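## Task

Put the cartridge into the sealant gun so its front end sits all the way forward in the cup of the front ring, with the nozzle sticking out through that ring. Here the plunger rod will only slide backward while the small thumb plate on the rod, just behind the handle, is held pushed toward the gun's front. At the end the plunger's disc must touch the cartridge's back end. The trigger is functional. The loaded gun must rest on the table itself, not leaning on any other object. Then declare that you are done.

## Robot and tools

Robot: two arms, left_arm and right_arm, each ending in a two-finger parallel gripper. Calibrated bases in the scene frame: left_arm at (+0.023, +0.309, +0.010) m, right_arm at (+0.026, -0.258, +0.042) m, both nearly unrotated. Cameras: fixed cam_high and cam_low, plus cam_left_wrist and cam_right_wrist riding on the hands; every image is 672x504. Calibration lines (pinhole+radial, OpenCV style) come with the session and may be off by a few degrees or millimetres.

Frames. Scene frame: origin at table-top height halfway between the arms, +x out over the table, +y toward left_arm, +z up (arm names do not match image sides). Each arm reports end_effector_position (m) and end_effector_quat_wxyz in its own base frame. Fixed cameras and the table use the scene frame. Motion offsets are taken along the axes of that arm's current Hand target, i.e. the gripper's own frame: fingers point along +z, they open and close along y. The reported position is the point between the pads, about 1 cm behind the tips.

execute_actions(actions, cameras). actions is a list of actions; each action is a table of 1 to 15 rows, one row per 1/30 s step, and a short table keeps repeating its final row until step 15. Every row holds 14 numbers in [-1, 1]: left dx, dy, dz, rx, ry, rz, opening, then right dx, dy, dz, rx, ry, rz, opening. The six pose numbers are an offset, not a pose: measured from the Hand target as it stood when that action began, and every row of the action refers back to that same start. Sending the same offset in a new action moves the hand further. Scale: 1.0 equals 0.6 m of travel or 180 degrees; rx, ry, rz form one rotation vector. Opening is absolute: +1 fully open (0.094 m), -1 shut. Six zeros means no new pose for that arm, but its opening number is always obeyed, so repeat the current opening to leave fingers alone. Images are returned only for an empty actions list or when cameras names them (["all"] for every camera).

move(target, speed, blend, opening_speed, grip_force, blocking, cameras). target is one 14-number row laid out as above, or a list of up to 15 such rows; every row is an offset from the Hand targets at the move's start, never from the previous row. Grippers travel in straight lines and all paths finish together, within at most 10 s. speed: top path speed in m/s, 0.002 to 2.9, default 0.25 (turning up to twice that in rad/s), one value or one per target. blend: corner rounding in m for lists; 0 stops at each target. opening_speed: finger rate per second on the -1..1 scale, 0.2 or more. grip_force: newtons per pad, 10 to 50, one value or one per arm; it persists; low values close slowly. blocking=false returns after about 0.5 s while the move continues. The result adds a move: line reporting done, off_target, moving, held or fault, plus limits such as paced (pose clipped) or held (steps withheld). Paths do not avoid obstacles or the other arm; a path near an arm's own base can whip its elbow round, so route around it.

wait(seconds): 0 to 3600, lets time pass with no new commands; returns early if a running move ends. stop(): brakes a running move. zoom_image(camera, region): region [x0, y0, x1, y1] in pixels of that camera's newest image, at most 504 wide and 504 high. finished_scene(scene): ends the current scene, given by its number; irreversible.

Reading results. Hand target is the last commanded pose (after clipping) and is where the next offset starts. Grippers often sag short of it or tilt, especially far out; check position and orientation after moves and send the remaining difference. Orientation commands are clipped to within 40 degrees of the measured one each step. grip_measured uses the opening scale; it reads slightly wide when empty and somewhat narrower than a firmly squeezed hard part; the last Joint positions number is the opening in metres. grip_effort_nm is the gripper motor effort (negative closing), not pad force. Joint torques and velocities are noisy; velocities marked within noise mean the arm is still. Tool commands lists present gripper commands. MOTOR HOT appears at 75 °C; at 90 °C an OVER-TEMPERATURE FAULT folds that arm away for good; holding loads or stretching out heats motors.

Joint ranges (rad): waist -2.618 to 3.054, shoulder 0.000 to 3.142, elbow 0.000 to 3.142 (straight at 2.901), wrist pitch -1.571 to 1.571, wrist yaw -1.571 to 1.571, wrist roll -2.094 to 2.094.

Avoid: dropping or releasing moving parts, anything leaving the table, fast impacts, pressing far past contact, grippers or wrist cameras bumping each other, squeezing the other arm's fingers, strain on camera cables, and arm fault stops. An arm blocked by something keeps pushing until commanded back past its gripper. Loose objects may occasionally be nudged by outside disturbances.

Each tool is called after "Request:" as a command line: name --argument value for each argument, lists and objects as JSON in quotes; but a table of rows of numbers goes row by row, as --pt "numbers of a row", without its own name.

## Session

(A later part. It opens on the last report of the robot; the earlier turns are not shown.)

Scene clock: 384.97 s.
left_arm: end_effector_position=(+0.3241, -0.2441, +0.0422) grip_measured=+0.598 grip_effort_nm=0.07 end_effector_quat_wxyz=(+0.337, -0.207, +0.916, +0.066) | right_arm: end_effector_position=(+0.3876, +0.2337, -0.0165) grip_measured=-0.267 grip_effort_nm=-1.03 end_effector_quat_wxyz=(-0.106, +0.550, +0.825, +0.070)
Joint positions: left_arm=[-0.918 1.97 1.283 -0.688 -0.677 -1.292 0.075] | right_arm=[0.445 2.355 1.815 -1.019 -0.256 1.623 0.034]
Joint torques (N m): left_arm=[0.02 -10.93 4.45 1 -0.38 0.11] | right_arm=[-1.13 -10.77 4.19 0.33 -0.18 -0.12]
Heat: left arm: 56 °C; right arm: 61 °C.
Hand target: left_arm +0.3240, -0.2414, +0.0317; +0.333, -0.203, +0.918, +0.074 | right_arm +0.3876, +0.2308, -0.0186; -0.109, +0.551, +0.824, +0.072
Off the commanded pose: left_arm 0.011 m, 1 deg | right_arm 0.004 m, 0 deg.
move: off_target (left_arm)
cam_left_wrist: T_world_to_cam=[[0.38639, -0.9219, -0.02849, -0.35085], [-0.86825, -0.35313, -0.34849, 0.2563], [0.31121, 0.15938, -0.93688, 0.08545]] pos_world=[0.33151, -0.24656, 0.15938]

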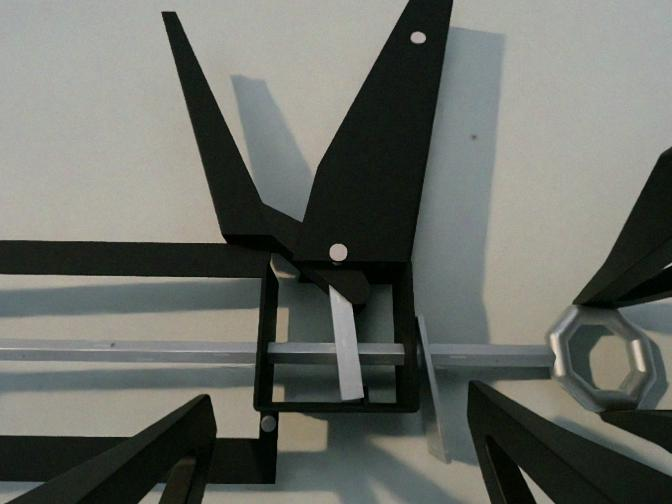

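Request:
move --target '[0,0,0,0,0,0,0.12,0,0,0,0,0,0,-0.4]' --opening_speed 0.4 --grip_force '[25,50]' --cameras '["cam_left_wrist"]'

Scene clock: 391.80 s.
left_arm: end_effector_position=(+0.3242, -0.2442, +0.0423) grip_measured=+0.122 grip_effort_nm=-0.11 end_effector_quat_wxyz=(+0.337, -0.207, +0.916, +0.066) | right_arm: end_effector_position=(+0.3876, +0.2337, -0.0165) grip_measured=-0.267 grip_effort_nm=-1.03 end_effector_quat_wxyz=(-0.106, +0.550, +0.825, +0.070)
Joint positions: left_arm=[-0.918 1.97 1.283 -0.688 -0.677 -1.292 0.053] | right_arm=[0.445 2.355 1.815 -1.019 -0.256 1.623 0.034]
Joint torques (N m): left_arm=[-0.21 -10.73 4.55 0.96 -0.35 0.07] | right_arm=[-1.13 -10.8 4.18 0.33 -0.19 -0.12]
Heat: left arm: 55 °C; right arm: 62 °C.
Hand target: left_arm +0.3240, -0.2414, +0.0317; +0.333, -0.203, +0.918, +0.074 | right_arm +0.3876, +0.2308, -0.0186; -0.109, +0.551, +0.824, +0.072
Off the commanded pose: left_arm 0.011 m, 1 deg | right_arm 0.004 m, 0 deg.
grip_force (N): 25, 50
move: done
cam_left_wrist: T_world_to_cam=[[0.38615, -0.92201, -0.02803, -0.35101], [-0.86822, -0.35302, -0.34868, 0.2564], [0.31159, 0.15897, -0.93682, 0.0852]] pos_world=[0.3316, -0.24666, 0.15938]

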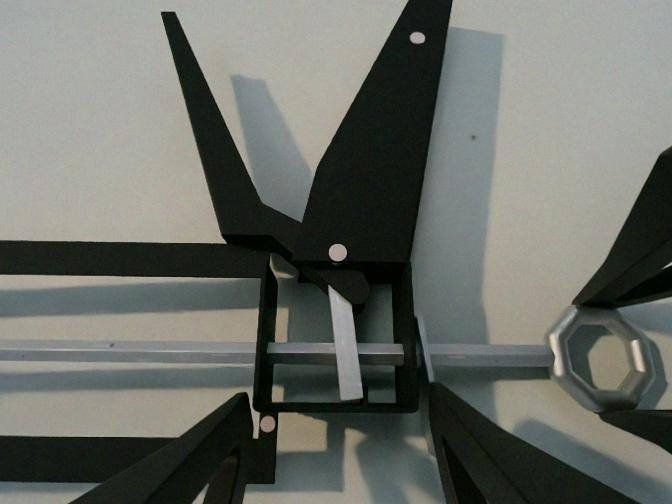

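Request:
move --target '[0,0,0,0,0,0,0.02,0,0,0,0,0,0,-0.4]' --opening_speed 0.3 --cameras '["cam_left_wrist"]'

Request:
move --target '[0,0,0,0,0,0,-0.06,0,0,0,0,0,0,-0.4]' --opening_speed 0.3 --cameras '["cam_left_wrist"]'

Scene clock: 396.67 s.
left_arm: end_effector_position=(+0.3236, -0.2434, +0.0421) grip_measured=+0.023 grip_effort_nm=-0.19 end_effector_quat_wxyz=(+0.336, -0.206, +0.917, +0.068) | right_arm: end_effector_position=(+0.3876, +0.2337, -0.0165) grip_measured=-0.267 grip_effort_nm=-1.03 end_effector_quat_wxyz=(-0.106, +0.550, +0.825, +0.070)
Joint positions: left_arm=[-0.918 1.97 1.283 -0.692 -0.677 -1.292 0.048] | right_arm=[0.445 2.355 1.815 -1.019 -0.256 1.623 0.034]
Joint torques (N m): left_arm=[-0.16 -10.74 4.45 0.95 -0.31 0.07] | right_arm=[-1.11 -10.78 4.19 0.33 -0.19 -0.12]
Heat: left arm: 55 °C; right arm: 62 °C.
Hand target: left_arm +0.3240, -0.2414, +0.0317; +0.333, -0.203, +0.918, +0.074 | right_arm +0.3876, +0.2308, -0.0186; -0.109, +0.551, +0.824, +0.072
Off the commanded pose: left_arm 0.011 m, 1 deg | right_arm 0.004 m, 0 deg.
grip_force (N): 25, 50
move: done
cam_left_wrist: T_world_to_cam=[[0.38607, -0.9219, -0.03245, -0.3499], [-0.86918, -0.35175, -0.34757, 0.25671], [0.30901, 0.16239, -0.93709, 0.08676]] pos_world=[0.33141, -0.24636, 0.15917]

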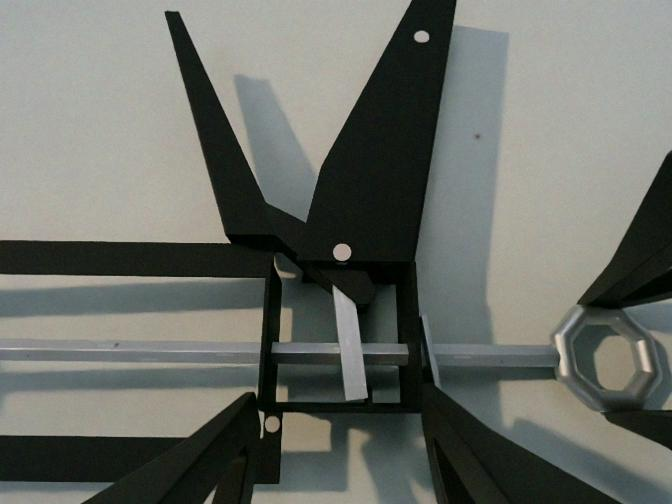

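Scene clock: 397.17 s.
left_arm: end_effector_position=(+0.3236, -0.2434, +0.0421) grip_measured=-0.026 grip_effort_nm=-0.53 end_effector_quat_wxyz=(+0.336, -0.206, +0.917, +0.068) | right_arm: end_effector_position=(+0.3876, +0.2337, -0.0165) grip_measured=-0.267 grip_effort_nm=-1.03 end_effector_quat_wxyz=(-0.106, +0.550, +0.825, +0.070)
Joint positions: left_arm=[-0.918 1.97 1.283 -0.692 -0.677 -1.292 0.046] | right_arm=[0.445 2.355 1.815 -1.019 -0.256 1.623 0.034]
Joint torques (N m): left_arm=[-0.03 -10.85 4.51 0.97 -0.33 0.03] | right_arm=[-1.13 -10.81 4.16 0.32 -0.19 -0.11]
Heat: left arm: 55 °C; right arm: 62 °C.
Hand target: left_arm +0.3240, -0.2415, +0.0317; +0.333, -0.203, +0.918, +0.074 | right_arm +0.3876, +0.2308, -0.0186; -0.109, +0.551, +0.824, +0.072
Off the commanded pose: left_arm 0.011 m, 1 deg | right_arm 0.004 m, 0 deg.
grip_force (N): 25, 50
move: done
cam_left_wrist: T_world_to_cam=[[0.38607, -0.9219, -0.03245, -0.3499], [-0.86918, -0.35175, -0.34757, 0.25671], [0.30901, 0.16239, -0.93709, 0.08676]] pos_world=[0.33141, -0.24636, 0.15917]

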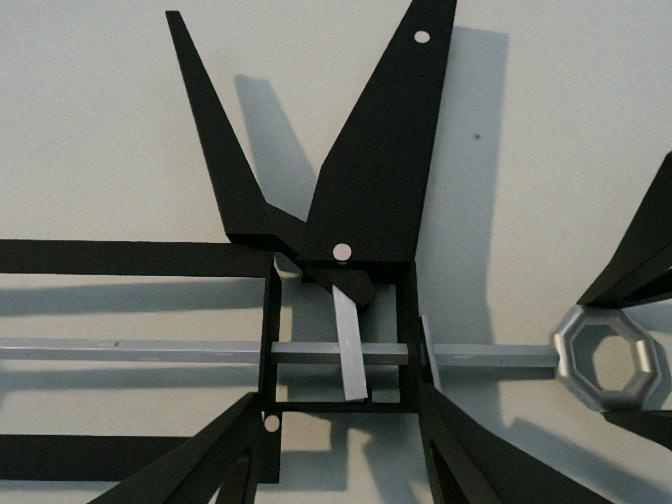

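Request:
move --target '[0,0,0,0,0,0,0.45,0,0,0,0,0,0,-0.4]' --opening_speed 1

Request:
move --target '[0.01,-0.002,0.018,0,0,0,0.45,0,0,0,0,0,0,-0.4]' --speed 0.06 --cameras '["cam_left_wrist"]'

Scene clock: 412.73 s.
left_arm: end_effector_position=(+0.3241, -0.2442, +0.0421) grip_measured=+0.448 grip_effort_nm=0.07 end_effector_quat_wxyz=(+0.337, -0.206, +0.916, +0.066) | right_arm: end_effector_position=(+0.3876, +0.2337, -0.0165) grip_measured=-0.267 grip_effort_nm=-1.03 end_effector_quat_wxyz=(-0.106, +0.550, +0.825, +0.070)
Joint positions: left_arm=[-0.918 1.97 1.283 -0.688 -0.677 -1.291 0.068] | right_arm=[0.445 2.355 1.815 -1.019 -0.256 1.623 0.034]
Joint torques (N m): left_arm=[0.13 -10.65 4.46 0.89 -0.37 0.04] | right_arm=[-1.14 -10.8 4.21 0.33 -0.19 -0.11]
Heat: left arm: 54 °C; right arm: 63 °C.
Hand target: left_arm +0.3240, -0.2414, +0.0317; +0.333, -0.202, +0.918, +0.074 | right_arm +0.3876, +0.2308, -0.0186; -0.109, +0.551, +0.824, +0.072
Off the commanded pose: left_arm 0.011 m, 1 deg | right_arm 0.004 m, 0 deg.
grip_force (N): 25, 50
move: done

Scene clock: 413.60 s.
left_arm: end_effector_position=(+0.3265, -0.2454, +0.0313) grip_measured=+0.448 grip_effort_nm=0.07 end_effector_quat_wxyz=(+0.338, -0.206, +0.916, +0.065) | right_arm: end_effector_position=(+0.3877, +0.2334, -0.0165) grip_measured=-0.267 grip_effort_nm=-1.03 end_effector_quat_wxyz=(-0.107, +0.551, +0.825, +0.070)
Joint positions: left_arm=[-0.915 1.993 1.268 -0.643 -0.677 -1.284 0.068] | right_arm=[0.444 2.355 1.815 -1.019 -0.256 1.623 0.034]
Joint torques (N m): left_arm=[0.16 -10.7 4.46 0.94 -0.33 0.06] | right_arm=[-1.06 -10.77 4.22 0.32 -0.16 -0.12]
Heat: left arm: 54 °C; right arm: 63 °C.
Hand target: left_arm +0.3267, -0.2416, +0.0196; +0.333, -0.203, +0.918, +0.074 | right_arm +0.3876, +0.2308, -0.0186; -0.109, +0.551, +0.824, +0.072
Off the commanded pose: left_arm 0.012 m, 1 deg | right_arm 0.003 m, 0 deg.
grip_force (N): 25, 50
move: off_target (left_arm)
cam_left_wrist: T_world_to_cam=[[0.38372, -0.92307, -0.02622, -0.35286], [-0.86864, -0.35117, -0.34949, 0.25475], [0.3134, 0.15688, -0.93657, 0.07335]] pos_world=[0.3337, -0.24776, 0.14848]

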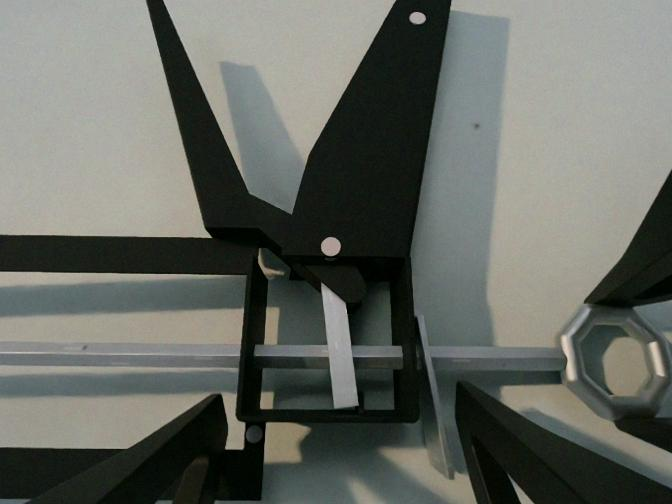

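Request:
move --target '[0,0,0,0,0,0,0.1,0,0,0,0,0,0,-0.4]' --opening_speed 0.4 --cameras '["cam_left_wrist"]'

Request:
move --target '[0,0,0,0,0,0,-0.02,0,0,0,0,0,0,-0.4]' --opening_speed 0.3 --cameras '["cam_left_wrist"]'

Scene clock: 420.93 s.
left_arm: end_effector_position=(+0.3258, -0.2445, +0.0311) grip_measured=+0.113 grip_effort_nm=-0.51 end_effector_quat_wxyz=(+0.337, -0.205, +0.917, +0.067) | right_arm: end_effector_position=(+0.3877, +0.2335, -0.0165) grip_measured=-0.267 grip_effort_nm=-1.03 end_effector_quat_wxyz=(-0.107, +0.550, +0.825, +0.071)
Joint positions: left_arm=[-0.915 1.993 1.268 -0.648 -0.677 -1.284 0.052] | right_arm=[0.444 2.355 1.815 -1.019 -0.256 1.622 0.034]
Joint torques (N m): left_arm=[0.2 -10.47 4.29 0.96 -0.39 0.09] | right_arm=[-1.05 -10.8 4.19 0.33 -0.18 -0.11]
Heat: left arm: 53 °C; right arm: 63 °C.
Hand target: left_arm +0.3267, -0.2416, +0.0196; +0.333, -0.203, +0.918, +0.074 | right_arm +0.3876, +0.2307, -0.0186; -0.109, +0.551, +0.824, +0.072
Off the commanded pose: left_arm 0.012 m, 1 deg | right_arm 0.003 m, 0 deg.
grip_force (N): 25, 50
move: done
cam_left_wrist: T_world_to_cam=[[0.3836, -0.92296, -0.03141, -0.35158], [-0.86977, -0.34965, -0.3482, 0.25517], [0.3104, 0.16089, -0.93689, 0.0751]] pos_world=[0.3335, -0.24736, 0.14817]

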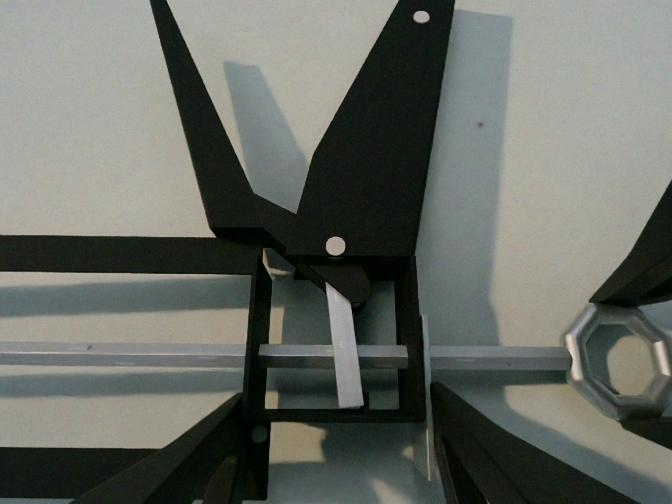

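Scene clock: 421.53 s.
left_arm: end_effector_position=(+0.3258, -0.2445, +0.0311) grip_measured=+0.111 grip_effort_nm=-0.59 end_effector_quat_wxyz=(+0.337, -0.205, +0.917, +0.067) | right_arm: end_effector_position=(+0.3877, +0.2335, -0.0165) grip_measured=-0.267 grip_effort_nm=-1.03 end_effector_quat_wxyz=(-0.107, +0.550, +0.825, +0.071)
Joint positions: left_arm=[-0.915 1.993 1.268 -0.648 -0.677 -1.284 0.052] | right_arm=[0.444 2.355 1.815 -1.019 -0.256 1.622 0.034]
Joint torques (N m): left_arm=[0.17 -10.69 4.4 0.96 -0.35 0.11] | right_arm=[-1.06 -10.8 4.19 0.32 -0.18 -0.11]
Heat: left arm: 53 °C; right arm: 63 °C.
Hand target: left_arm +0.3267, -0.2416, +0.0196; +0.333, -0.203, +0.918, +0.074 | right_arm +0.3876, +0.2307, -0.0186; -0.109, +0.551, +0.824, +0.072
Off the commanded pose: left_arm 0.012 m, 1 deg | right_arm 0.004 m, 0 deg.
grip_force (N): 25, 50
move: done
cam_left_wrist: T_world_to_cam=[[0.3836, -0.92296, -0.03141, -0.35158], [-0.86977, -0.34965, -0.3482, 0.25517], [0.3104, 0.16089, -0.93689, 0.0751]] pos_world=[0.3335, -0.24736, 0.14817]

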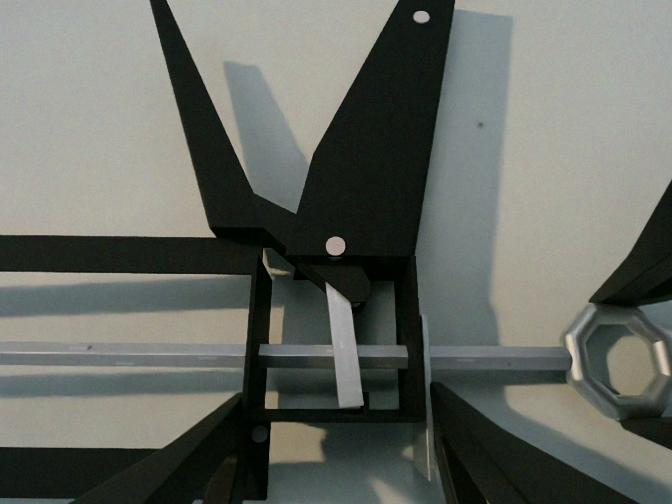

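Request:
move --target '[0,0,0,0,0,0,-0.02,-0.0643,0,-0.0173,0,0,0,-0.4]' --speed 0.06 --cameras '["cam_left_wrist"]'

Scene clock: 431.67 s.
left_arm: end_effector_position=(+0.3294, -0.2513, +0.0308) grip_measured=+0.111 grip_effort_nm=-0.59 end_effector_quat_wxyz=(+0.339, -0.210, +0.916, +0.050) | right_arm: end_effector_position=(+0.3955, +0.2091, -0.0150) grip_measured=-0.267 grip_effort_nm=-1.03 end_effector_quat_wxyz=(-0.126, +0.549, +0.823, +0.081)
Joint positions: left_arm=[-0.915 1.996 1.268 -0.612 -0.667 -1.284 0.052] | right_arm=[0.371 2.355 1.812 -1.04 -0.301 1.545 0.034]
Joint torques (N m): left_arm=[0.23 -11.04 4.63 0.72 -0.36 0.12] | right_arm=[-2.39 -10.28 5.39 0.2 0.23 -0.25]
Heat: left arm: 53 °C; right arm: 63 °C.
Hand target: left_arm +0.3266, -0.2416, +0.0197; +0.333, -0.203, +0.918, +0.074 | right_arm +0.4028, +0.1938, -0.0187; -0.109, +0.551, +0.824, +0.072
Off the commanded pose: left_arm 0.015 m, 3 deg | right_arm 0.017 m, 2 deg.
grip_force (N): 25, 50
move: off_target (right_arm)
cam_left_wrist: T_world_to_cam=[[0.38196, -0.92417, 0.00386, -0.35996], [-0.86583, -0.3593, -0.3482, 0.25202], [0.32319, 0.12966, -0.93741, 0.06283]] pos_world=[0.33539, -0.25026, 0.14804]

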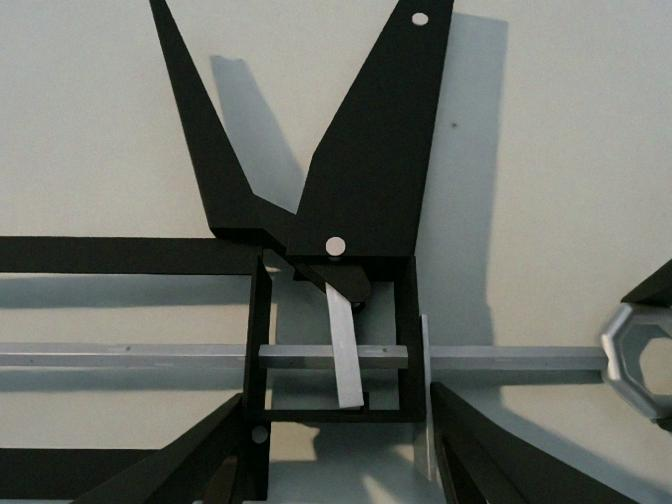

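Request:
move --target '[0,0,0,0,0,0,-0.02,-0.0965,0,-0.0259,0,0,0,-0.4]' --speed 0.06 --cameras '["cam_left_wrist"]'

Request:
move --target '[0,0,0,0,0,0,-0.02,-0.0804,0,-0.0216,0,0,0,-0.4]' --speed 0.06 --cameras '["cam_left_wrist","cam_high"]'

Scene clock: 439.77 s.
left_arm: end_effector_position=(+0.3306, -0.2555, +0.0305) grip_measured=+0.111 grip_effort_nm=-0.59 end_effector_quat_wxyz=(+0.338, -0.212, +0.916, +0.040) | right_arm: end_effector_position=(+0.4131, +0.1536, -0.0155) grip_measured=-0.267 grip_effort_nm=-1.03 end_effector_quat_wxyz=(-0.131, +0.550, +0.821, +0.080)
Joint positions: left_arm=[-0.915 1.996 1.268 -0.593 -0.655 -1.284 0.052] | right_arm=[0.238 2.377 1.847 -1.102 -0.303 1.409 0.034]
Joint torques (N m): left_arm=[0.18 -10.92 4.68 0.56 -0.55 0.09] | right_arm=[-2.4 -9.29 7.9 0.11 0.29 -0.26]
Heat: left arm: 55 °C; right arm: 64 °C.
Hand target: left_arm +0.3267, -0.2416, +0.0197; +0.333, -0.203, +0.918, +0.073 | right_arm +0.4258, +0.1384, -0.0187; -0.109, +0.551, +0.824, +0.072
Off the commanded pose: left_arm 0.018 m, 4 deg | right_arm 0.020 m, 3 deg.
grip_force (N): 25, 50
move: off_target (right_arm)
cam_left_wrist: T_world_to_cam=[[0.37929, -0.92495, 0.02454, -0.36426], [-0.86614, -0.36426, -0.34221, 0.25012], [0.32547, 0.10854, -0.9393, 0.05659]] pos_world=[0.33639, -0.25195, 0.14769]

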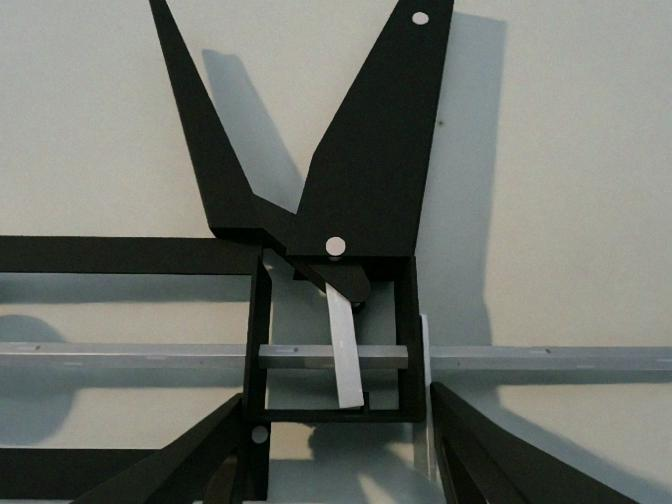

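Scene clock: 441.17 s.
left_arm: end_effector_position=(+0.3318, -0.2555, +0.0315) grip_measured=+0.111 grip_effort_nm=-0.59 end_effector_quat_wxyz=(+0.342, -0.213, +0.914, +0.039) | right_arm: end_effector_position=(+0.4288, +0.1132, -0.0155) grip_measured=-0.267 grip_effort_nm=-1.03 end_effector_quat_wxyz=(-0.139, +0.548, +0.821, +0.079)
Joint positions: left_arm=[-0.915 1.996 1.268 -0.588 -0.663 -1.284 0.052] | right_arm=[0.14 2.436 1.95 -1.19 -0.304 1.302 0.034]
Joint torques (N m): left_arm=[0.17 -10.84 4.75 0.55 -0.48 0.1] | right_arm=[-3.1 -9.68 8.17 0.15 0.38 -0.26]
Heat: left arm: 55 °C; right arm: 64 °C.
Hand target: left_arm +0.3267, -0.2416, +0.0197; +0.333, -0.203, +0.918, +0.074 | right_arm +0.4449, +0.0922, -0.0186; -0.109, +0.551, +0.824, +0.072
Off the commanded pose: left_arm 0.019 m, 4 deg | right_arm 0.027 m, 4 deg.
grip_force (N): 25, 50
move: off_target (right_arm)
cam_left_wrist: T_world_to_cam=[[0.38069, -0.92429, 0.02747, -0.36524], [-0.86255, -0.36565, -0.34973, 0.25028], [0.3333, 0.10945, -0.93645, 0.0547]] pos_world=[0.33669, -0.25206, 0.14878]
Images, in order (width x height): cam_high 672x504, cam_left_wrist 672x504.

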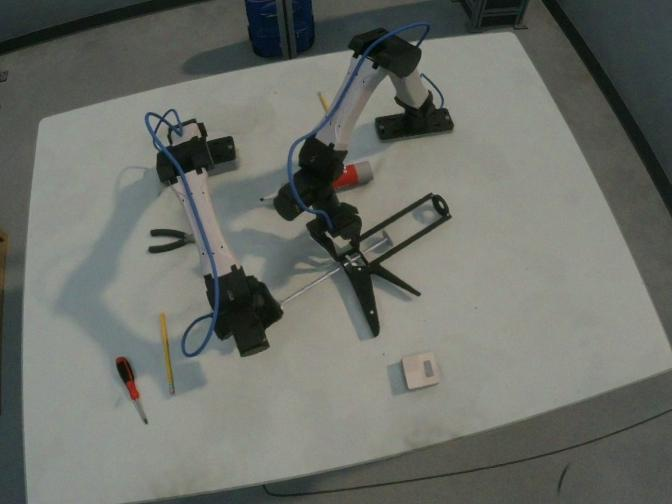

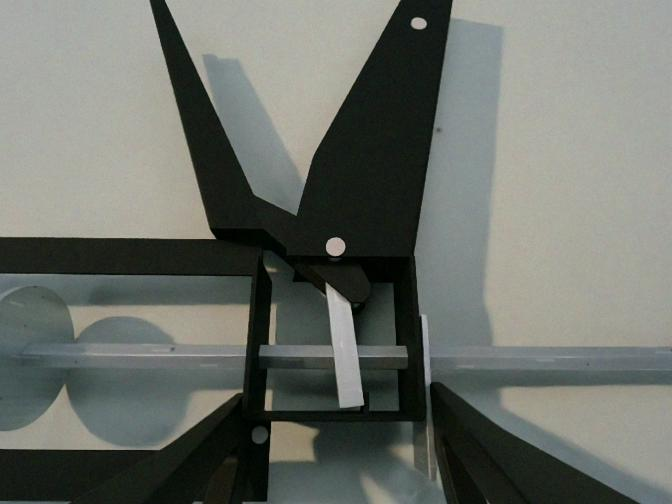

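Request:
move --target '[0,0,0,0,0,0,-0.02,-0.055,0,-0.015,0,0,0,-0.4]' --speed 0.06 --cameras '["cam_left_wrist"]'

Scene clock: 478.60 s.
left_arm: end_effector_position=(+0.3332, -0.2552, +0.0327) grip_measured=+0.111 grip_effort_nm=-0.59 end_effector_quat_wxyz=(+0.346, -0.214, +0.912, +0.040) | right_arm: end_effector_position=(+0.4396, +0.0852, -0.0150) grip_measured=-0.267 grip_effort_nm=-1.03 end_effector_quat_wxyz=(-0.146, +0.548, +0.820, +0.079)
Joint positions: left_arm=[-0.915 1.996 1.268 -0.585 -0.672 -1.284 0.052] | right_arm=[0.074 2.494 2.054 -1.269 -0.305 1.231 0.034]
Joint torques (N m): left_arm=[0.27 -11 4.66 0.46 -0.33 0.1] | right_arm=[-3.37 -10.02 8.32 0.19 0.45 -0.27]
Heat: left arm: 59 °C; right arm: 70 °C.
Hand target: left_arm +0.3267, -0.2416, +0.0197; +0.333, -0.203, +0.918, +0.073 | right_arm +0.4579, +0.0606, -0.0185; -0.109, +0.551, +0.824, +0.072
Off the commanded pose: left_arm 0.020 m, 4 deg | right_arm 0.031 m, 4 deg.
grip_force (N): 25, 50
move: off_target (right_arm)
cam_left_wrist: T_world_to_cam=[[0.38265, -0.92345, 0.02879, -0.3659], [-0.85835, -0.36685, -0.3587, 0.25054], [0.3418, 0.11254, -0.93301, 0.05313]] pos_world=[0.3369, -0.25196, 0.14997]

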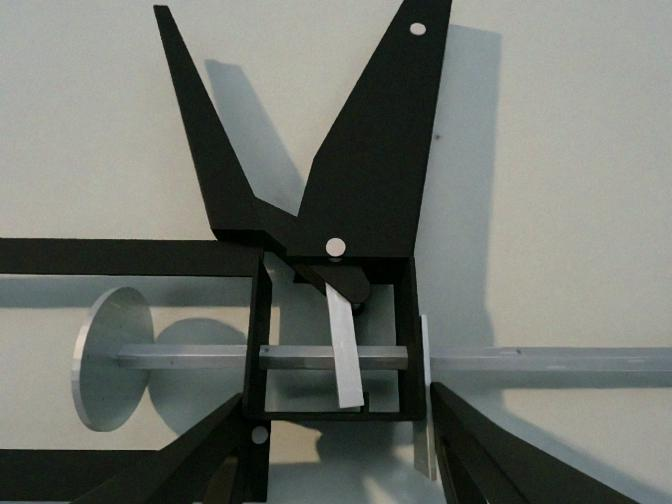

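Request:
move --target '[0,0,0,0,0,0,-0.02,-0.0257,0,-0.007,0,0,0,-0.4]' --speed 0.06 --cameras '["cam_left_wrist"]'

Scene clock: 483.70 s.
left_arm: end_effector_position=(+0.3338, -0.2550, +0.0333) grip_measured=+0.111 grip_effort_nm=-0.59 end_effector_quat_wxyz=(+0.349, -0.214, +0.912, +0.040) | right_arm: end_effector_position=(+0.4447, +0.0719, -0.0145) grip_measured=-0.267 grip_effort_nm=-1.03 end_effector_quat_wxyz=(-0.150, +0.548, +0.819, +0.079)
Joint positions: left_arm=[-0.915 1.996 1.268 -0.583 -0.676 -1.284 0.052] | right_arm=[0.044 2.527 2.114 -1.312 -0.305 1.199 0.034]
Joint torques (N m): left_arm=[-0.08 -11.02 4.57 0.45 -0.3 0.07] | right_arm=[-3.38 -10.19 8.4 0.23 0.48 -0.25]
Heat: left arm: 59 °C; right arm: 71 °C.
Hand target: left_arm +0.3267, -0.2415, +0.0197; +0.333, -0.203, +0.918, +0.074 | right_arm +0.4640, +0.0459, -0.0184; -0.109, +0.551, +0.824, +0.072
Off the commanded pose: left_arm 0.020 m, 4 deg | right_arm 0.033 m, 5 deg.
grip_force (N): 25, 50
move: off_target (right_arm)
cam_left_wrist: T_world_to_cam=[[0.3833, -0.92316, 0.02922, -0.36617], [-0.8564, -0.36707, -0.36311, 0.25079], [0.34593, 0.11415, -0.93129, 0.0524]] pos_world=[0.337, -0.25196, 0.15057]

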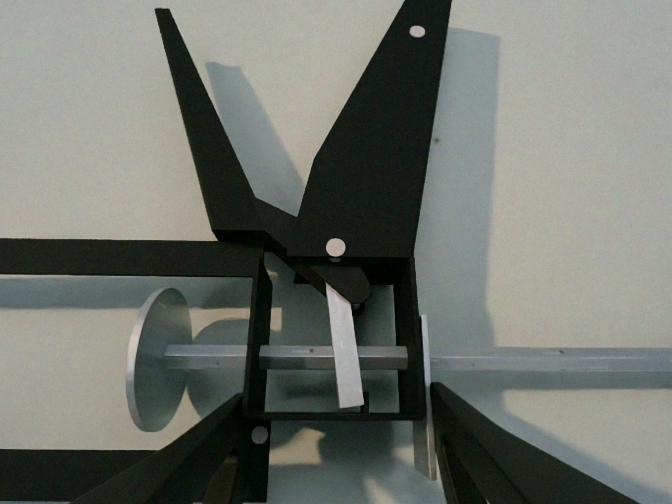

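Request:
move --target '[0,0,0,0,0,0,-0.02,0.046,0,0.012,0,0,0,-0.4]' --speed 0.08

Request:
move --target '[0,0,0,0,0,0,0.25,0,0,0,0,0,0,0.05]' --opening_speed 0.8

Request:
move --target '[-0.02,0,-0.06,0,0,0,0.6,0.043,0,-0.161,0,0,0,0.05]' --speed 0.1 --cameras '["cam_left_wrist","cam_right_wrist"]'

Scene clock: 494.30 s.
left_arm: end_effector_position=(+0.3339, -0.2550, +0.0333) grip_measured=+0.111 grip_effort_nm=-0.59 end_effector_quat_wxyz=(+0.349, -0.214, +0.912, +0.040) | right_arm: end_effector_position=(+0.4436, +0.0751, -0.0165) grip_measured=-0.268 grip_effort_nm=-1.03 end_effector_quat_wxyz=(-0.143, +0.550, +0.819, +0.075)
Joint positions: left_arm=[-0.915 1.996 1.268 -0.582 -0.676 -1.284 0.052] | right_arm=[0.056 2.512 2.083 -1.284 -0.292 1.218 0.034]
Joint torques (N m): left_arm=[0.31 -10.81 4.53 0.45 -0.36 0.06] | right_arm=[0.29 -12.33 3.9 0.46 0.28 0.07]
Heat: left arm: 59 °C; right arm: 72 °C.
Hand target: left_arm +0.3267, -0.2416, +0.0197; +0.333, -0.203, +0.918, +0.074 | right_arm +0.4531, +0.0722, -0.0183; -0.109, +0.551, +0.824, +0.072
Off the commanded pose: left_arm 0.020 m, 4 deg | right_arm 0.010 m, 4 deg.
grip_force (N): 25, 50
move: off_target (right_arm)

Scene clock: 495.17 s.
left_arm: end_effector_position=(+0.3330, -0.2542, +0.0328) grip_measured=+0.249 grip_effort_nm=0.06 end_effector_quat_wxyz=(+0.347, -0.212, +0.913, +0.043) | right_arm: end_effector_position=(+0.4434, +0.0751, -0.0160) grip_measured=+0.048 grip_effort_nm=0.12 end_effector_quat_wxyz=(-0.143, +0.551, +0.819, +0.075)
Joint positions: left_arm=[-0.915 1.996 1.268 -0.588 -0.675 -1.281 0.059] | right_arm=[0.056 2.509 2.081 -1.283 -0.292 1.22 0.049]
Joint torques (N m): left_arm=[-0.14 -10.91 4.56 0.52 -0.43 0.03] | right_arm=[0.29 -12.22 3.97 0.47 0.29 0.06]
Heat: left arm: 59 °C; right arm: 73 °C.
Hand target: left_arm +0.3267, -0.2416, +0.0197; +0.333, -0.203, +0.918, +0.074 | right_arm +0.4531, +0.0722, -0.0183; -0.109, +0.551, +0.824, +0.072
Off the commanded pose: left_arm 0.019 m, 4 deg | right_arm 0.010 m, 4 deg.
grip_force (N): 25, 50
move: done

Scene clock: 496.97 s.
left_arm: end_effector_position=(+0.3129, -0.2430, +0.0405) grip_measured=+0.599 grip_effort_nm=0.06 end_effector_quat_wxyz=(+0.327, -0.194, +0.921, +0.086) | right_arm: end_effector_position=(+0.4501, +0.0711, +0.0595) grip_measured=+0.048 grip_effort_nm=0.10 end_effector_quat_wxyz=(-0.128, +0.554, +0.820, +0.069)
Joint positions: left_arm=[-0.94 1.978 1.295 -0.752 -0.679 -1.307 0.075] | right_arm=[0.056 2.509 2.387 -1.573 -0.266 1.228 0.049]
Joint torques (N m): left_arm=[-0.95 -15.12 7.99 0.37 -0.4 -0.23] | right_arm=[0.29 -14.38 7.46 -0.15 0.04 0.02]
Heat: left arm: 60 °C; right arm: 74 °C.
Hand target: left_arm +0.3140, -0.2474, +0.0549; +0.333, -0.203, +0.918, +0.074 | right_arm +0.4532, +0.0721, +0.0817; -0.109, +0.551, +0.824, +0.072
Off the commanded pose: left_arm 0.015 m, 2 deg | right_arm 0.022 m, 2 deg.
joint sent to its limit (right arm) — joint 4 (wrist pitch), lower limit. The joint targets still meet the commanded pose.
grip_force (N): 25, 50
move: off_target (left_arm, right_arm)
cam_left_wrist: T_world_to_cam=[[0.37539, -0.92369, -0.07669, -0.34069], [-0.88208, -0.33062, -0.33561, 0.25567], [0.28464, 0.19363, -0.93888, 0.10377]] pos_world=[0.32388, -0.25025, 0.1571]
cam_right_wrist: T_world_to_cam=[[-0.94003, -0.33765, 0.04824, 0.4412], [-0.24225, 0.7605, 0.60246, 0.0671], [-0.2401, 0.55465, -0.79669, 0.22265]] pos_world=[0.48446, -0.02555, 0.11568]

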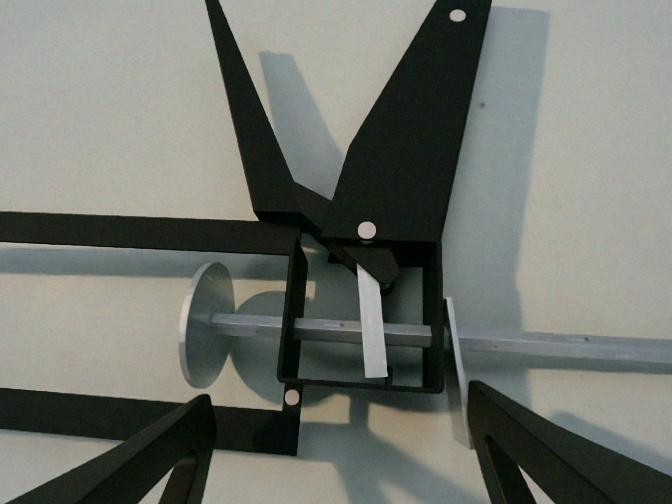

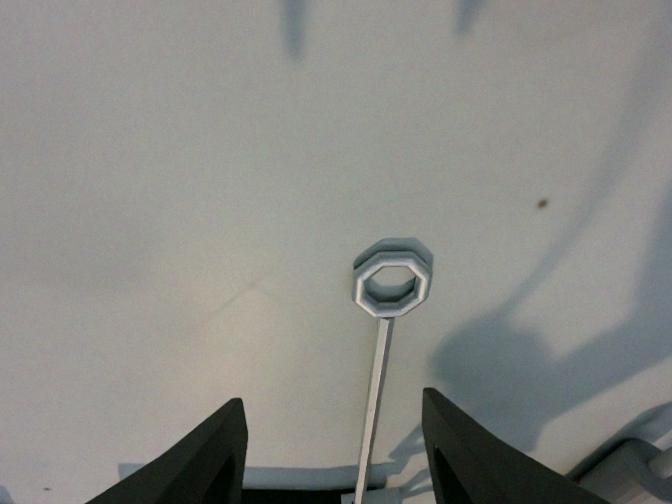

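Request:
move --target '[0,0.016,0,0,0,0,1.0,0.058,-0.30,-0.156,0,-0.083,0,0.05]' --speed 0.2 --cameras '["cam_left_wrist"]'

Scene clock: 509.67 s.
left_arm: end_effector_position=(+0.3112, -0.2407, +0.0492) grip_measured=+0.998 grip_effort_nm=0.07 end_effector_quat_wxyz=(+0.329, -0.196, +0.920, +0.081) | right_arm: end_effector_position=(+0.2876, +0.0180, +0.1767) grip_measured=+0.048 grip_effort_nm=0.10 end_effector_quat_wxyz=(-0.010, +0.555, +0.832, +0.005)
Joint positions: left_arm=[-0.94 1.947 1.288 -0.765 -0.679 -1.307 0.094] | right_arm=[0.05 1.658 1.61 -1.532 -0.02 1.226 0.049]
Joint torques (N m): left_arm=[-0.5 -15.17 4.44 0.7 -0.35 -0.11] | right_arm=[-1.16 -7.6 5.16 0.12 0.19 -0.11]
Heat: left arm: 62 °C; right arm: 79 °C. Fold the right arm in close to its base, or ease its load, before you think long.
Hand target: left_arm +0.3099, -0.2387, +0.0549; +0.333, -0.202, +0.918, +0.074 | right_arm +0.2834, +0.0119, +0.1812; -0.001, +0.556, +0.831, +0.000
Off the commanded pose: left_arm 0.006 m, 1 deg | right_arm 0.009 m, 1 deg.
MOTOR HOT: joint 2 (shoulder) of the right arm reports 79 °C; the controller's stop level is 90 °C. To cool a motor, set the load down, stop pushing, or move to a pose that needs little force.
grip_force (N): 25, 50
move: done
cam_left_wrist: T_world_to_cam=[[0.37583, -0.92429, -0.06672, -0.33809], [-0.88003, -0.33342, -0.33819, 0.25669], [0.29034, 0.18581, -0.93871, 0.10841]] pos_world=[0.32148, -0.24705, 0.16602]

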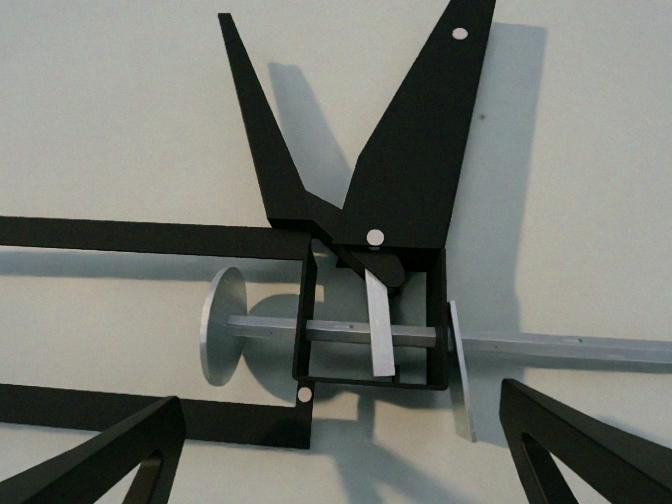

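Request:
move --target '[0.0067,0.003,0.045,0,0,0,1.0,0.01,-0.0,-0.12,0,0,0,0.05]' --speed 0.08 --cameras '["cam_left_wrist"]'

Scene clock: 522.17 s.
left_arm: end_effector_position=(+0.3216, -0.2341, +0.0383) grip_measured=+0.998 grip_effort_nm=0.07 end_effector_quat_wxyz=(+0.335, -0.204, +0.917, +0.070) | right_arm: end_effector_position=(+0.2826, +0.0177, +0.2404) grip_measured=+0.048 grip_effort_nm=0.10 end_effector_quat_wxyz=(+0.069, +0.554, +0.827, +0.064)
Joint positions: left_arm=[-0.906 1.947 1.234 -0.661 -0.675 -1.275 0.094] | right_arm=[0.05 1.526 1.723 -1.579 -0.02 1.234 0.049]
Joint torques (N m): left_arm=[0.14 -11.37 4.36 0.94 -0.36 0.11] | right_arm=[0.38 -6.52 7.62 0.53 0.17 0]
Heat: left arm: 64 °C; right arm: 74 °C. Fold the right arm in close to its base, or ease its load, before you think long.
Hand target: left_arm +0.3222, -0.2310, +0.0316; +0.333, -0.203, +0.918, +0.074 | right_arm +0.2812, +0.0174, +0.2533; -0.001, +0.556, +0.831, +0.000
Off the commanded pose: left_arm 0.007 m, 1 deg | right_arm 0.013 m, 11 deg.
MOTOR HOT: still on. Joint 2 (shoulder) of the right arm reports 74 °C.
joint sent to its limit (right arm) — joint 4 (wrist pitch), lower limit. The joint targets are off in orientation, not in position.
grip_force (N): 25, 50
move: off_target (right_arm)
cam_left_wrist: T_world_to_cam=[[0.38423, -0.92246, -0.03786, -0.33994], [-0.87092, -0.34854, -0.34645, 0.25817], [0.30639, 0.16609, -0.9373, 0.08406]] pos_world=[0.3297, -0.23756, 0.15536]

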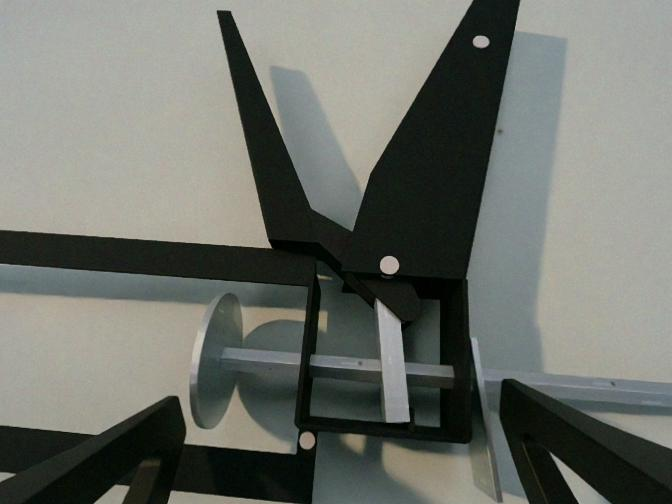

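Request:
move --target '[0.008,0.002,0.014,0,0,0,1.0,0,0,0,0,0,0,0.05]' --speed 0.05 --cameras '["cam_left_wrist"]'

Scene clock: 533.50 s.
left_arm: end_effector_position=(+0.3229, -0.2335, +0.0336) grip_measured=+0.998 grip_effort_nm=0.07 end_effector_quat_wxyz=(+0.338, -0.205, +0.916, +0.064) | right_arm: end_effector_position=(+0.2826, +0.0177, +0.2404) grip_measured=+0.048 grip_effort_nm=0.10 end_effector_quat_wxyz=(+0.069, +0.554, +0.827, +0.064)
Joint positions: left_arm=[-0.902 1.947 1.21 -0.62 -0.674 -1.268 0.094] | right_arm=[0.05 1.526 1.723 -1.579 -0.02 1.234 0.049]
Joint torques (N m): left_arm=[0.17 -10.07 4.53 0.95 -0.38 0.08] | right_arm=[0.42 -6.54 7.64 0.53 0.17 0]
Heat: left arm: 62 °C; right arm: 68 °C.
Hand target: left_arm +0.3231, -0.2293, +0.0220; +0.333, -0.203, +0.918, +0.074 | right_arm +0.2813, +0.0174, +0.2533; -0.001, +0.556, +0.831, +0.000
Off the commanded pose: left_arm 0.012 m, 1 deg | right_arm 0.013 m, 11 deg.
MOTOR HOT: cleared for the motors of the right arm.
joint sent to its limit (right arm) — joint 4 (wrist pitch), lower limit. The joint targets are off in orientation, not in position.
grip_force (N): 25, 50
move: off_target (left_arm)
cam_left_wrist: T_world_to_cam=[[0.38317, -0.92333, -0.02534, -0.34035], [-0.86878, -0.35094, -0.34936, 0.25672], [0.31369, 0.15588, -0.93664, 0.07443]] pos_world=[0.3301, -0.23576, 0.15078]

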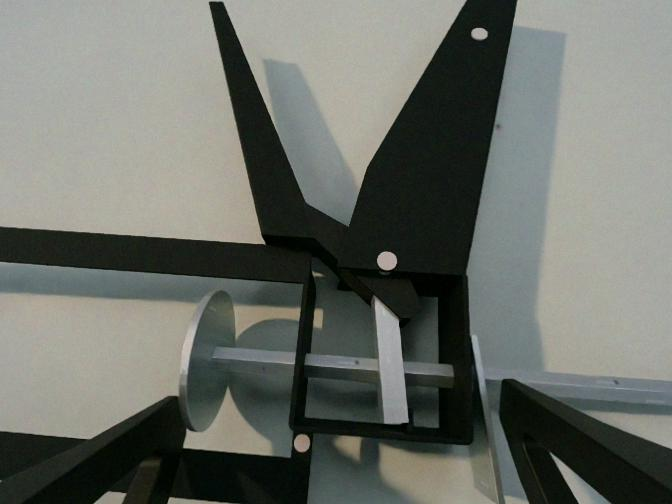

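Request:
move --pt "-0.006 0 -0.02 0 0 0 1.0 0 0 0 0 0 0 0.05" --pt "-0.006 0.008 -0.02 0 0 0 1.0 0 0 0 0 0 0 0.05" --speed 0.05 --cameras '["cam_left_wrist"]'

Scene clock: 545.07 s.
left_arm: end_effector_position=(+0.3204, -0.2304, +0.0328) grip_measured=+0.998 grip_effort_nm=0.07 end_effector_quat_wxyz=(+0.334, -0.202, +0.918, +0.073) | right_arm: end_effector_position=(+0.2826, +0.0177, +0.2404) grip_measured=+0.048 grip_effort_nm=0.10 end_effector_quat_wxyz=(+0.069, +0.554, +0.827, +0.064)
Joint positions: left_arm=[-0.902 1.947 1.21 -0.639 -0.674 -1.268 0.094] | right_arm=[0.05 1.526 1.723 -1.579 -0.02 1.234 0.049]
Joint torques (N m): left_arm=[-0.77 -13.81 3.9 0.74 -0.33 -0.11] | right_arm=[0.4 -6.54 7.62 0.53 0.17 0]
Heat: left arm: 60 °C; right arm: 65 °C.
Hand target: left_arm +0.3166, -0.2270, +0.0336; +0.333, -0.203, +0.918, +0.074 | right_arm +0.2813, +0.0174, +0.2533; -0.001, +0.556, +0.831, +0.000
Off the commanded pose: left_arm 0.005 m, 0 deg | right_arm 0.013 m, 11 deg.
joint sent to its limit (right arm) — joint 4 (wrist pitch), lower limit. The joint targets are off in orientation, not in position.
grip_force (N): 25, 50
move: done
cam_left_wrist: T_world_to_cam=[[0.38277, -0.92279, -0.04405, -0.33559], [-0.87295, -0.34566, -0.34419, 0.25777], [0.30239, 0.1702, -0.93786, 0.08094]] pos_world=[0.329, -0.23436, 0.14985]

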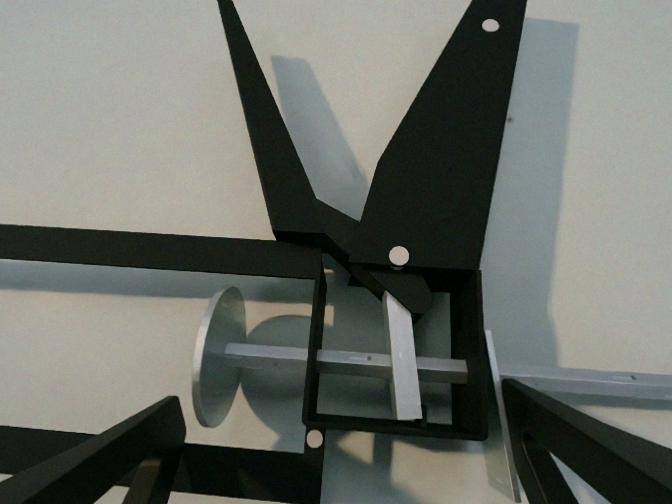

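Request:
move --target '[0.013,0,0.015,0,0,0,1.0,0,0,0,0,0,0,0.05]' --speed 0.05

Request:
move --target '[0,0,0,0,0,0,0.8,0,0,0,0,0,0,0.05]' --opening_speed 0.3 --cameras '["cam_left_wrist"]'

Scene clock: 551.47 s.
left_arm: end_effector_position=(+0.3218, -0.2295, +0.0307) grip_measured=+0.998 grip_effort_nm=0.06 end_effector_quat_wxyz=(+0.341, -0.205, +0.915, +0.070) | right_arm: end_effector_position=(+0.2826, +0.0177, +0.2404) grip_measured=+0.048 grip_effort_nm=0.10 end_effector_quat_wxyz=(+0.069, +0.554, +0.827, +0.064)
Joint positions: left_arm=[-0.902 1.947 1.192 -0.609 -0.686 -1.268 0.094] | right_arm=[0.05 1.526 1.723 -1.579 -0.02 1.234 0.049]
Joint torques (N m): left_arm=[-0.62 -11.55 3.73 0.83 -0.29 -0.08] | right_arm=[0.4 -6.53 7.62 0.53 0.17 0]
Heat: left arm: 61 °C; right arm: 63 °C.
Hand target: left_arm +0.3164, -0.2271, +0.0216; +0.333, -0.203, +0.918, +0.074 | right_arm +0.2813, +0.0174, +0.2533; -0.001, +0.556, +0.831, +0.000
Off the commanded pose: left_arm 0.011 m, 1 deg | right_arm 0.013 m, 11 deg.
joint sent to its limit (right arm) — joint 4 (wrist pitch), lower limit. The joint targets are off in orientation, not in position.
grip_force (N): 25, 50
move: off_target (left_arm)

Scene clock: 552.43 s.
left_arm: end_effector_position=(+0.3234, -0.2319, +0.0308) grip_measured=+0.808 grip_effort_nm=-0.43 end_effector_quat_wxyz=(+0.343, -0.207, +0.914, +0.063) | right_arm: end_effector_position=(+0.2826, +0.0177, +0.2404) grip_measured=+0.048 grip_effort_nm=0.10 end_effector_quat_wxyz=(+0.069, +0.554, +0.827, +0.064)
Joint positions: left_arm=[-0.902 1.947 1.191 -0.593 -0.684 -1.267 0.085] | right_arm=[0.05 1.526 1.723 -1.579 -0.02 1.234 0.049]
Joint torques (N m): left_arm=[-0.68 -11.41 3.93 0.74 -0.29 -0.05] | right_arm=[0.4 -6.56 7.61 0.53 0.17 0]
Heat: left arm: 61 °C; right arm: 63 °C.
Hand target: left_arm +0.3164, -0.2271, +0.0216; +0.333, -0.202, +0.918, +0.074 | right_arm +0.2813, +0.0174, +0.2533; -0.001, +0.556, +0.831, +0.000
Off the commanded pose: left_arm 0.013 m, 2 deg | right_arm 0.013 m, 11 deg.
joint sent to its limit (right arm) — joint 4 (wrist pitch), lower limit. The joint targets are off in orientation, not in position.
grip_force (N): 25, 50
move: done
cam_left_wrist: T_world_to_cam=[[0.38493, -0.92271, -0.02077, -0.33967], [-0.86383, -0.35225, -0.36016, 0.25514], [0.32501, 0.15658, -0.93266, 0.06781]] pos_world=[0.3291, -0.23416, 0.14807]

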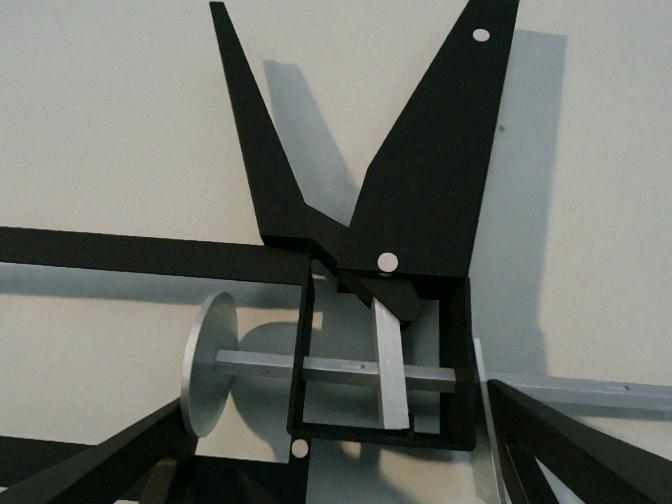

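Request:
move --target '[0,0,0,0,0,0,0.65,0,0,0,0,0,0,0.05]' --opening_speed 0.3 --cameras '["cam_left_wrist"]'

Scene clock: 557.17 s.
left_arm: end_effector_position=(+0.3234, -0.2320, +0.0309) grip_measured=+0.659 grip_effort_nm=-0.49 end_effector_quat_wxyz=(+0.343, -0.207, +0.914, +0.063) | right_arm: end_effector_position=(+0.2826, +0.0177, +0.2404) grip_measured=+0.048 grip_effort_nm=0.10 end_effector_quat_wxyz=(+0.069, +0.554, +0.827, +0.064)
Joint positions: left_arm=[-0.902 1.947 1.191 -0.593 -0.684 -1.268 0.078] | right_arm=[0.05 1.526 1.723 -1.579 -0.02 1.234 0.049]
Joint torques (N m): left_arm=[-0.73 -11.75 3.88 0.72 -0.28 -0.07] | right_arm=[0.4 -6.57 7.64 0.53 0.17 0]
Heat: left arm: 61 °C; right arm: 62 °C.
Hand target: left_arm +0.3164, -0.2271, +0.0216; +0.333, -0.202, +0.918, +0.074 | right_arm +0.2813, +0.0174, +0.2533; -0.001, +0.556, +0.831, +0.000
Off the commanded pose: left_arm 0.013 m, 2 deg | right_arm 0.013 m, 11 deg.
joint sent to its limit (right arm) — joint 4 (wrist pitch), lower limit. The joint targets are off in orientation, not in position.
grip_force (N): 25, 50
move: done
cam_left_wrist: T_world_to_cam=[[0.38523, -0.9226, -0.02013, -0.33984], [-0.86358, -0.35273, -0.36029, 0.25496], [0.3253, 0.15617, -0.93263, 0.06761]] pos_world=[0.3291, -0.23416, 0.14808]

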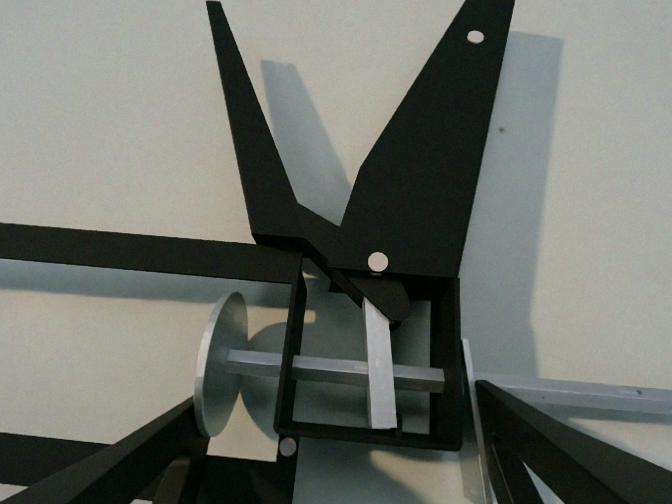

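Request:
move --target '[0,0,0,0,0,0,0.5,0,0,0,0,0,0,0.05]' --opening_speed 0.3 --cameras '["cam_left_wrist"]'

Request:
move --target '[0,0,0,0,0,0,0.3,0,0,0,0,0,0,0.05]' --opening_speed 0.3 --cameras '["cam_left_wrist"]'

Scene clock: 563.90 s.
left_arm: end_effector_position=(+0.3235, -0.2320, +0.0310) grip_measured=+0.585 grip_effort_nm=-0.57 end_effector_quat_wxyz=(+0.344, -0.207, +0.914, +0.063) | right_arm: end_effector_position=(+0.2826, +0.0177, +0.2404) grip_measured=+0.048 grip_effort_nm=0.10 end_effector_quat_wxyz=(+0.069, +0.554, +0.827, +0.064)
Joint positions: left_arm=[-0.902 1.947 1.191 -0.592 -0.684 -1.268 0.074] | right_arm=[0.05 1.526 1.723 -1.579 -0.02 1.234 0.049]
Joint torques (N m): left_arm=[-0.8 -11.84 4.03 0.71 -0.29 -0.05] | right_arm=[0.42 -6.53 7.65 0.53 0.17 0]
Heat: left arm: 61 °C; right arm: 60 °C.
Hand target: left_arm +0.3164, -0.2271, +0.0217; +0.333, -0.202, +0.918, +0.074 | right_arm +0.2813, +0.0174, +0.2533; -0.001, +0.556, +0.831, +0.000
Off the commanded pose: left_arm 0.013 m, 2 deg | right_arm 0.013 m, 11 deg.
joint sent to its limit (right arm) — joint 4 (wrist pitch), lower limit. The joint targets are off in orientation, not in position.
grip_force (N): 25, 50
move: done
cam_left_wrist: T_world_to_cam=[[0.38566, -0.92243, -0.01972, -0.34], [-0.86309, -0.35313, -0.36108, 0.25486], [0.3261, 0.15627, -0.93233, 0.06742]] pos_world=[0.3291, -0.23416, 0.14818]

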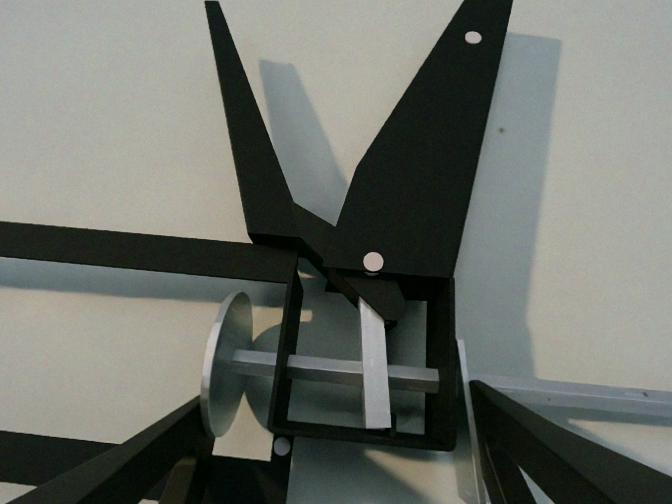

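Scene clock: 564.77 s.
left_arm: end_effector_position=(+0.3235, -0.2320, +0.0310) grip_measured=+0.565 grip_effort_nm=-0.59 end_effector_quat_wxyz=(+0.344, -0.207, +0.914, +0.063) | right_arm: end_effector_position=(+0.2826, +0.0177, +0.2404) grip_measured=+0.048 grip_effort_nm=0.10 end_effector_quat_wxyz=(+0.069, +0.554, +0.827, +0.064)
Joint positions: left_arm=[-0.902 1.947 1.191 -0.592 -0.684 -1.268 0.074] | right_arm=[0.05 1.526 1.723 -1.579 -0.02 1.234 0.049]
Joint torques (N m): left_arm=[-0.81 -11.66 4.11 0.72 -0.23 -0.08] | right_arm=[0.42 -6.54 7.62 0.53 0.17 0.01]
Heat: left arm: 61 °C; right arm: 60 °C.
Hand target: left_arm +0.3164, -0.2271, +0.0216; +0.333, -0.202, +0.918, +0.074 | right_arm +0.2813, +0.0174, +0.2533; -0.001, +0.556, +0.831, +0.000
Off the commanded pose: left_arm 0.013 m, 2 deg | right_arm 0.013 m, 11 deg.
joint sent to its limit (right arm) — joint 4 (wrist pitch), lower limit. The joint targets are off in orientation, not in position.
grip_force (N): 25, 50
move: done
cam_left_wrist: T_world_to_cam=[[0.38566, -0.92243, -0.01972, -0.34], [-0.86309, -0.35313, -0.36108, 0.25486], [0.3261, 0.15627, -0.93233, 0.06742]] pos_world=[0.3291, -0.23416, 0.14818]

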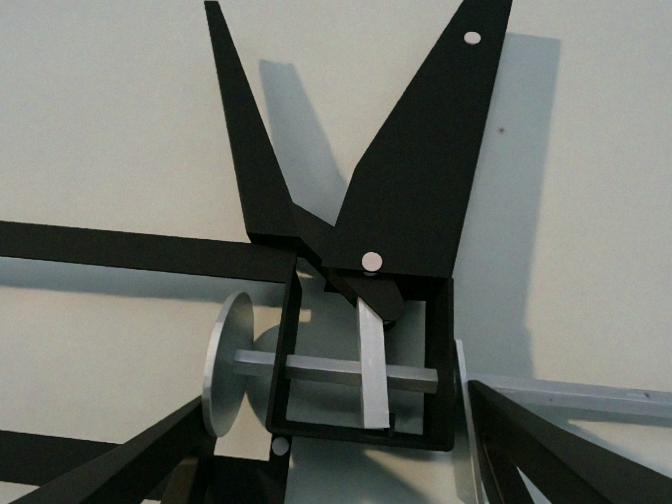

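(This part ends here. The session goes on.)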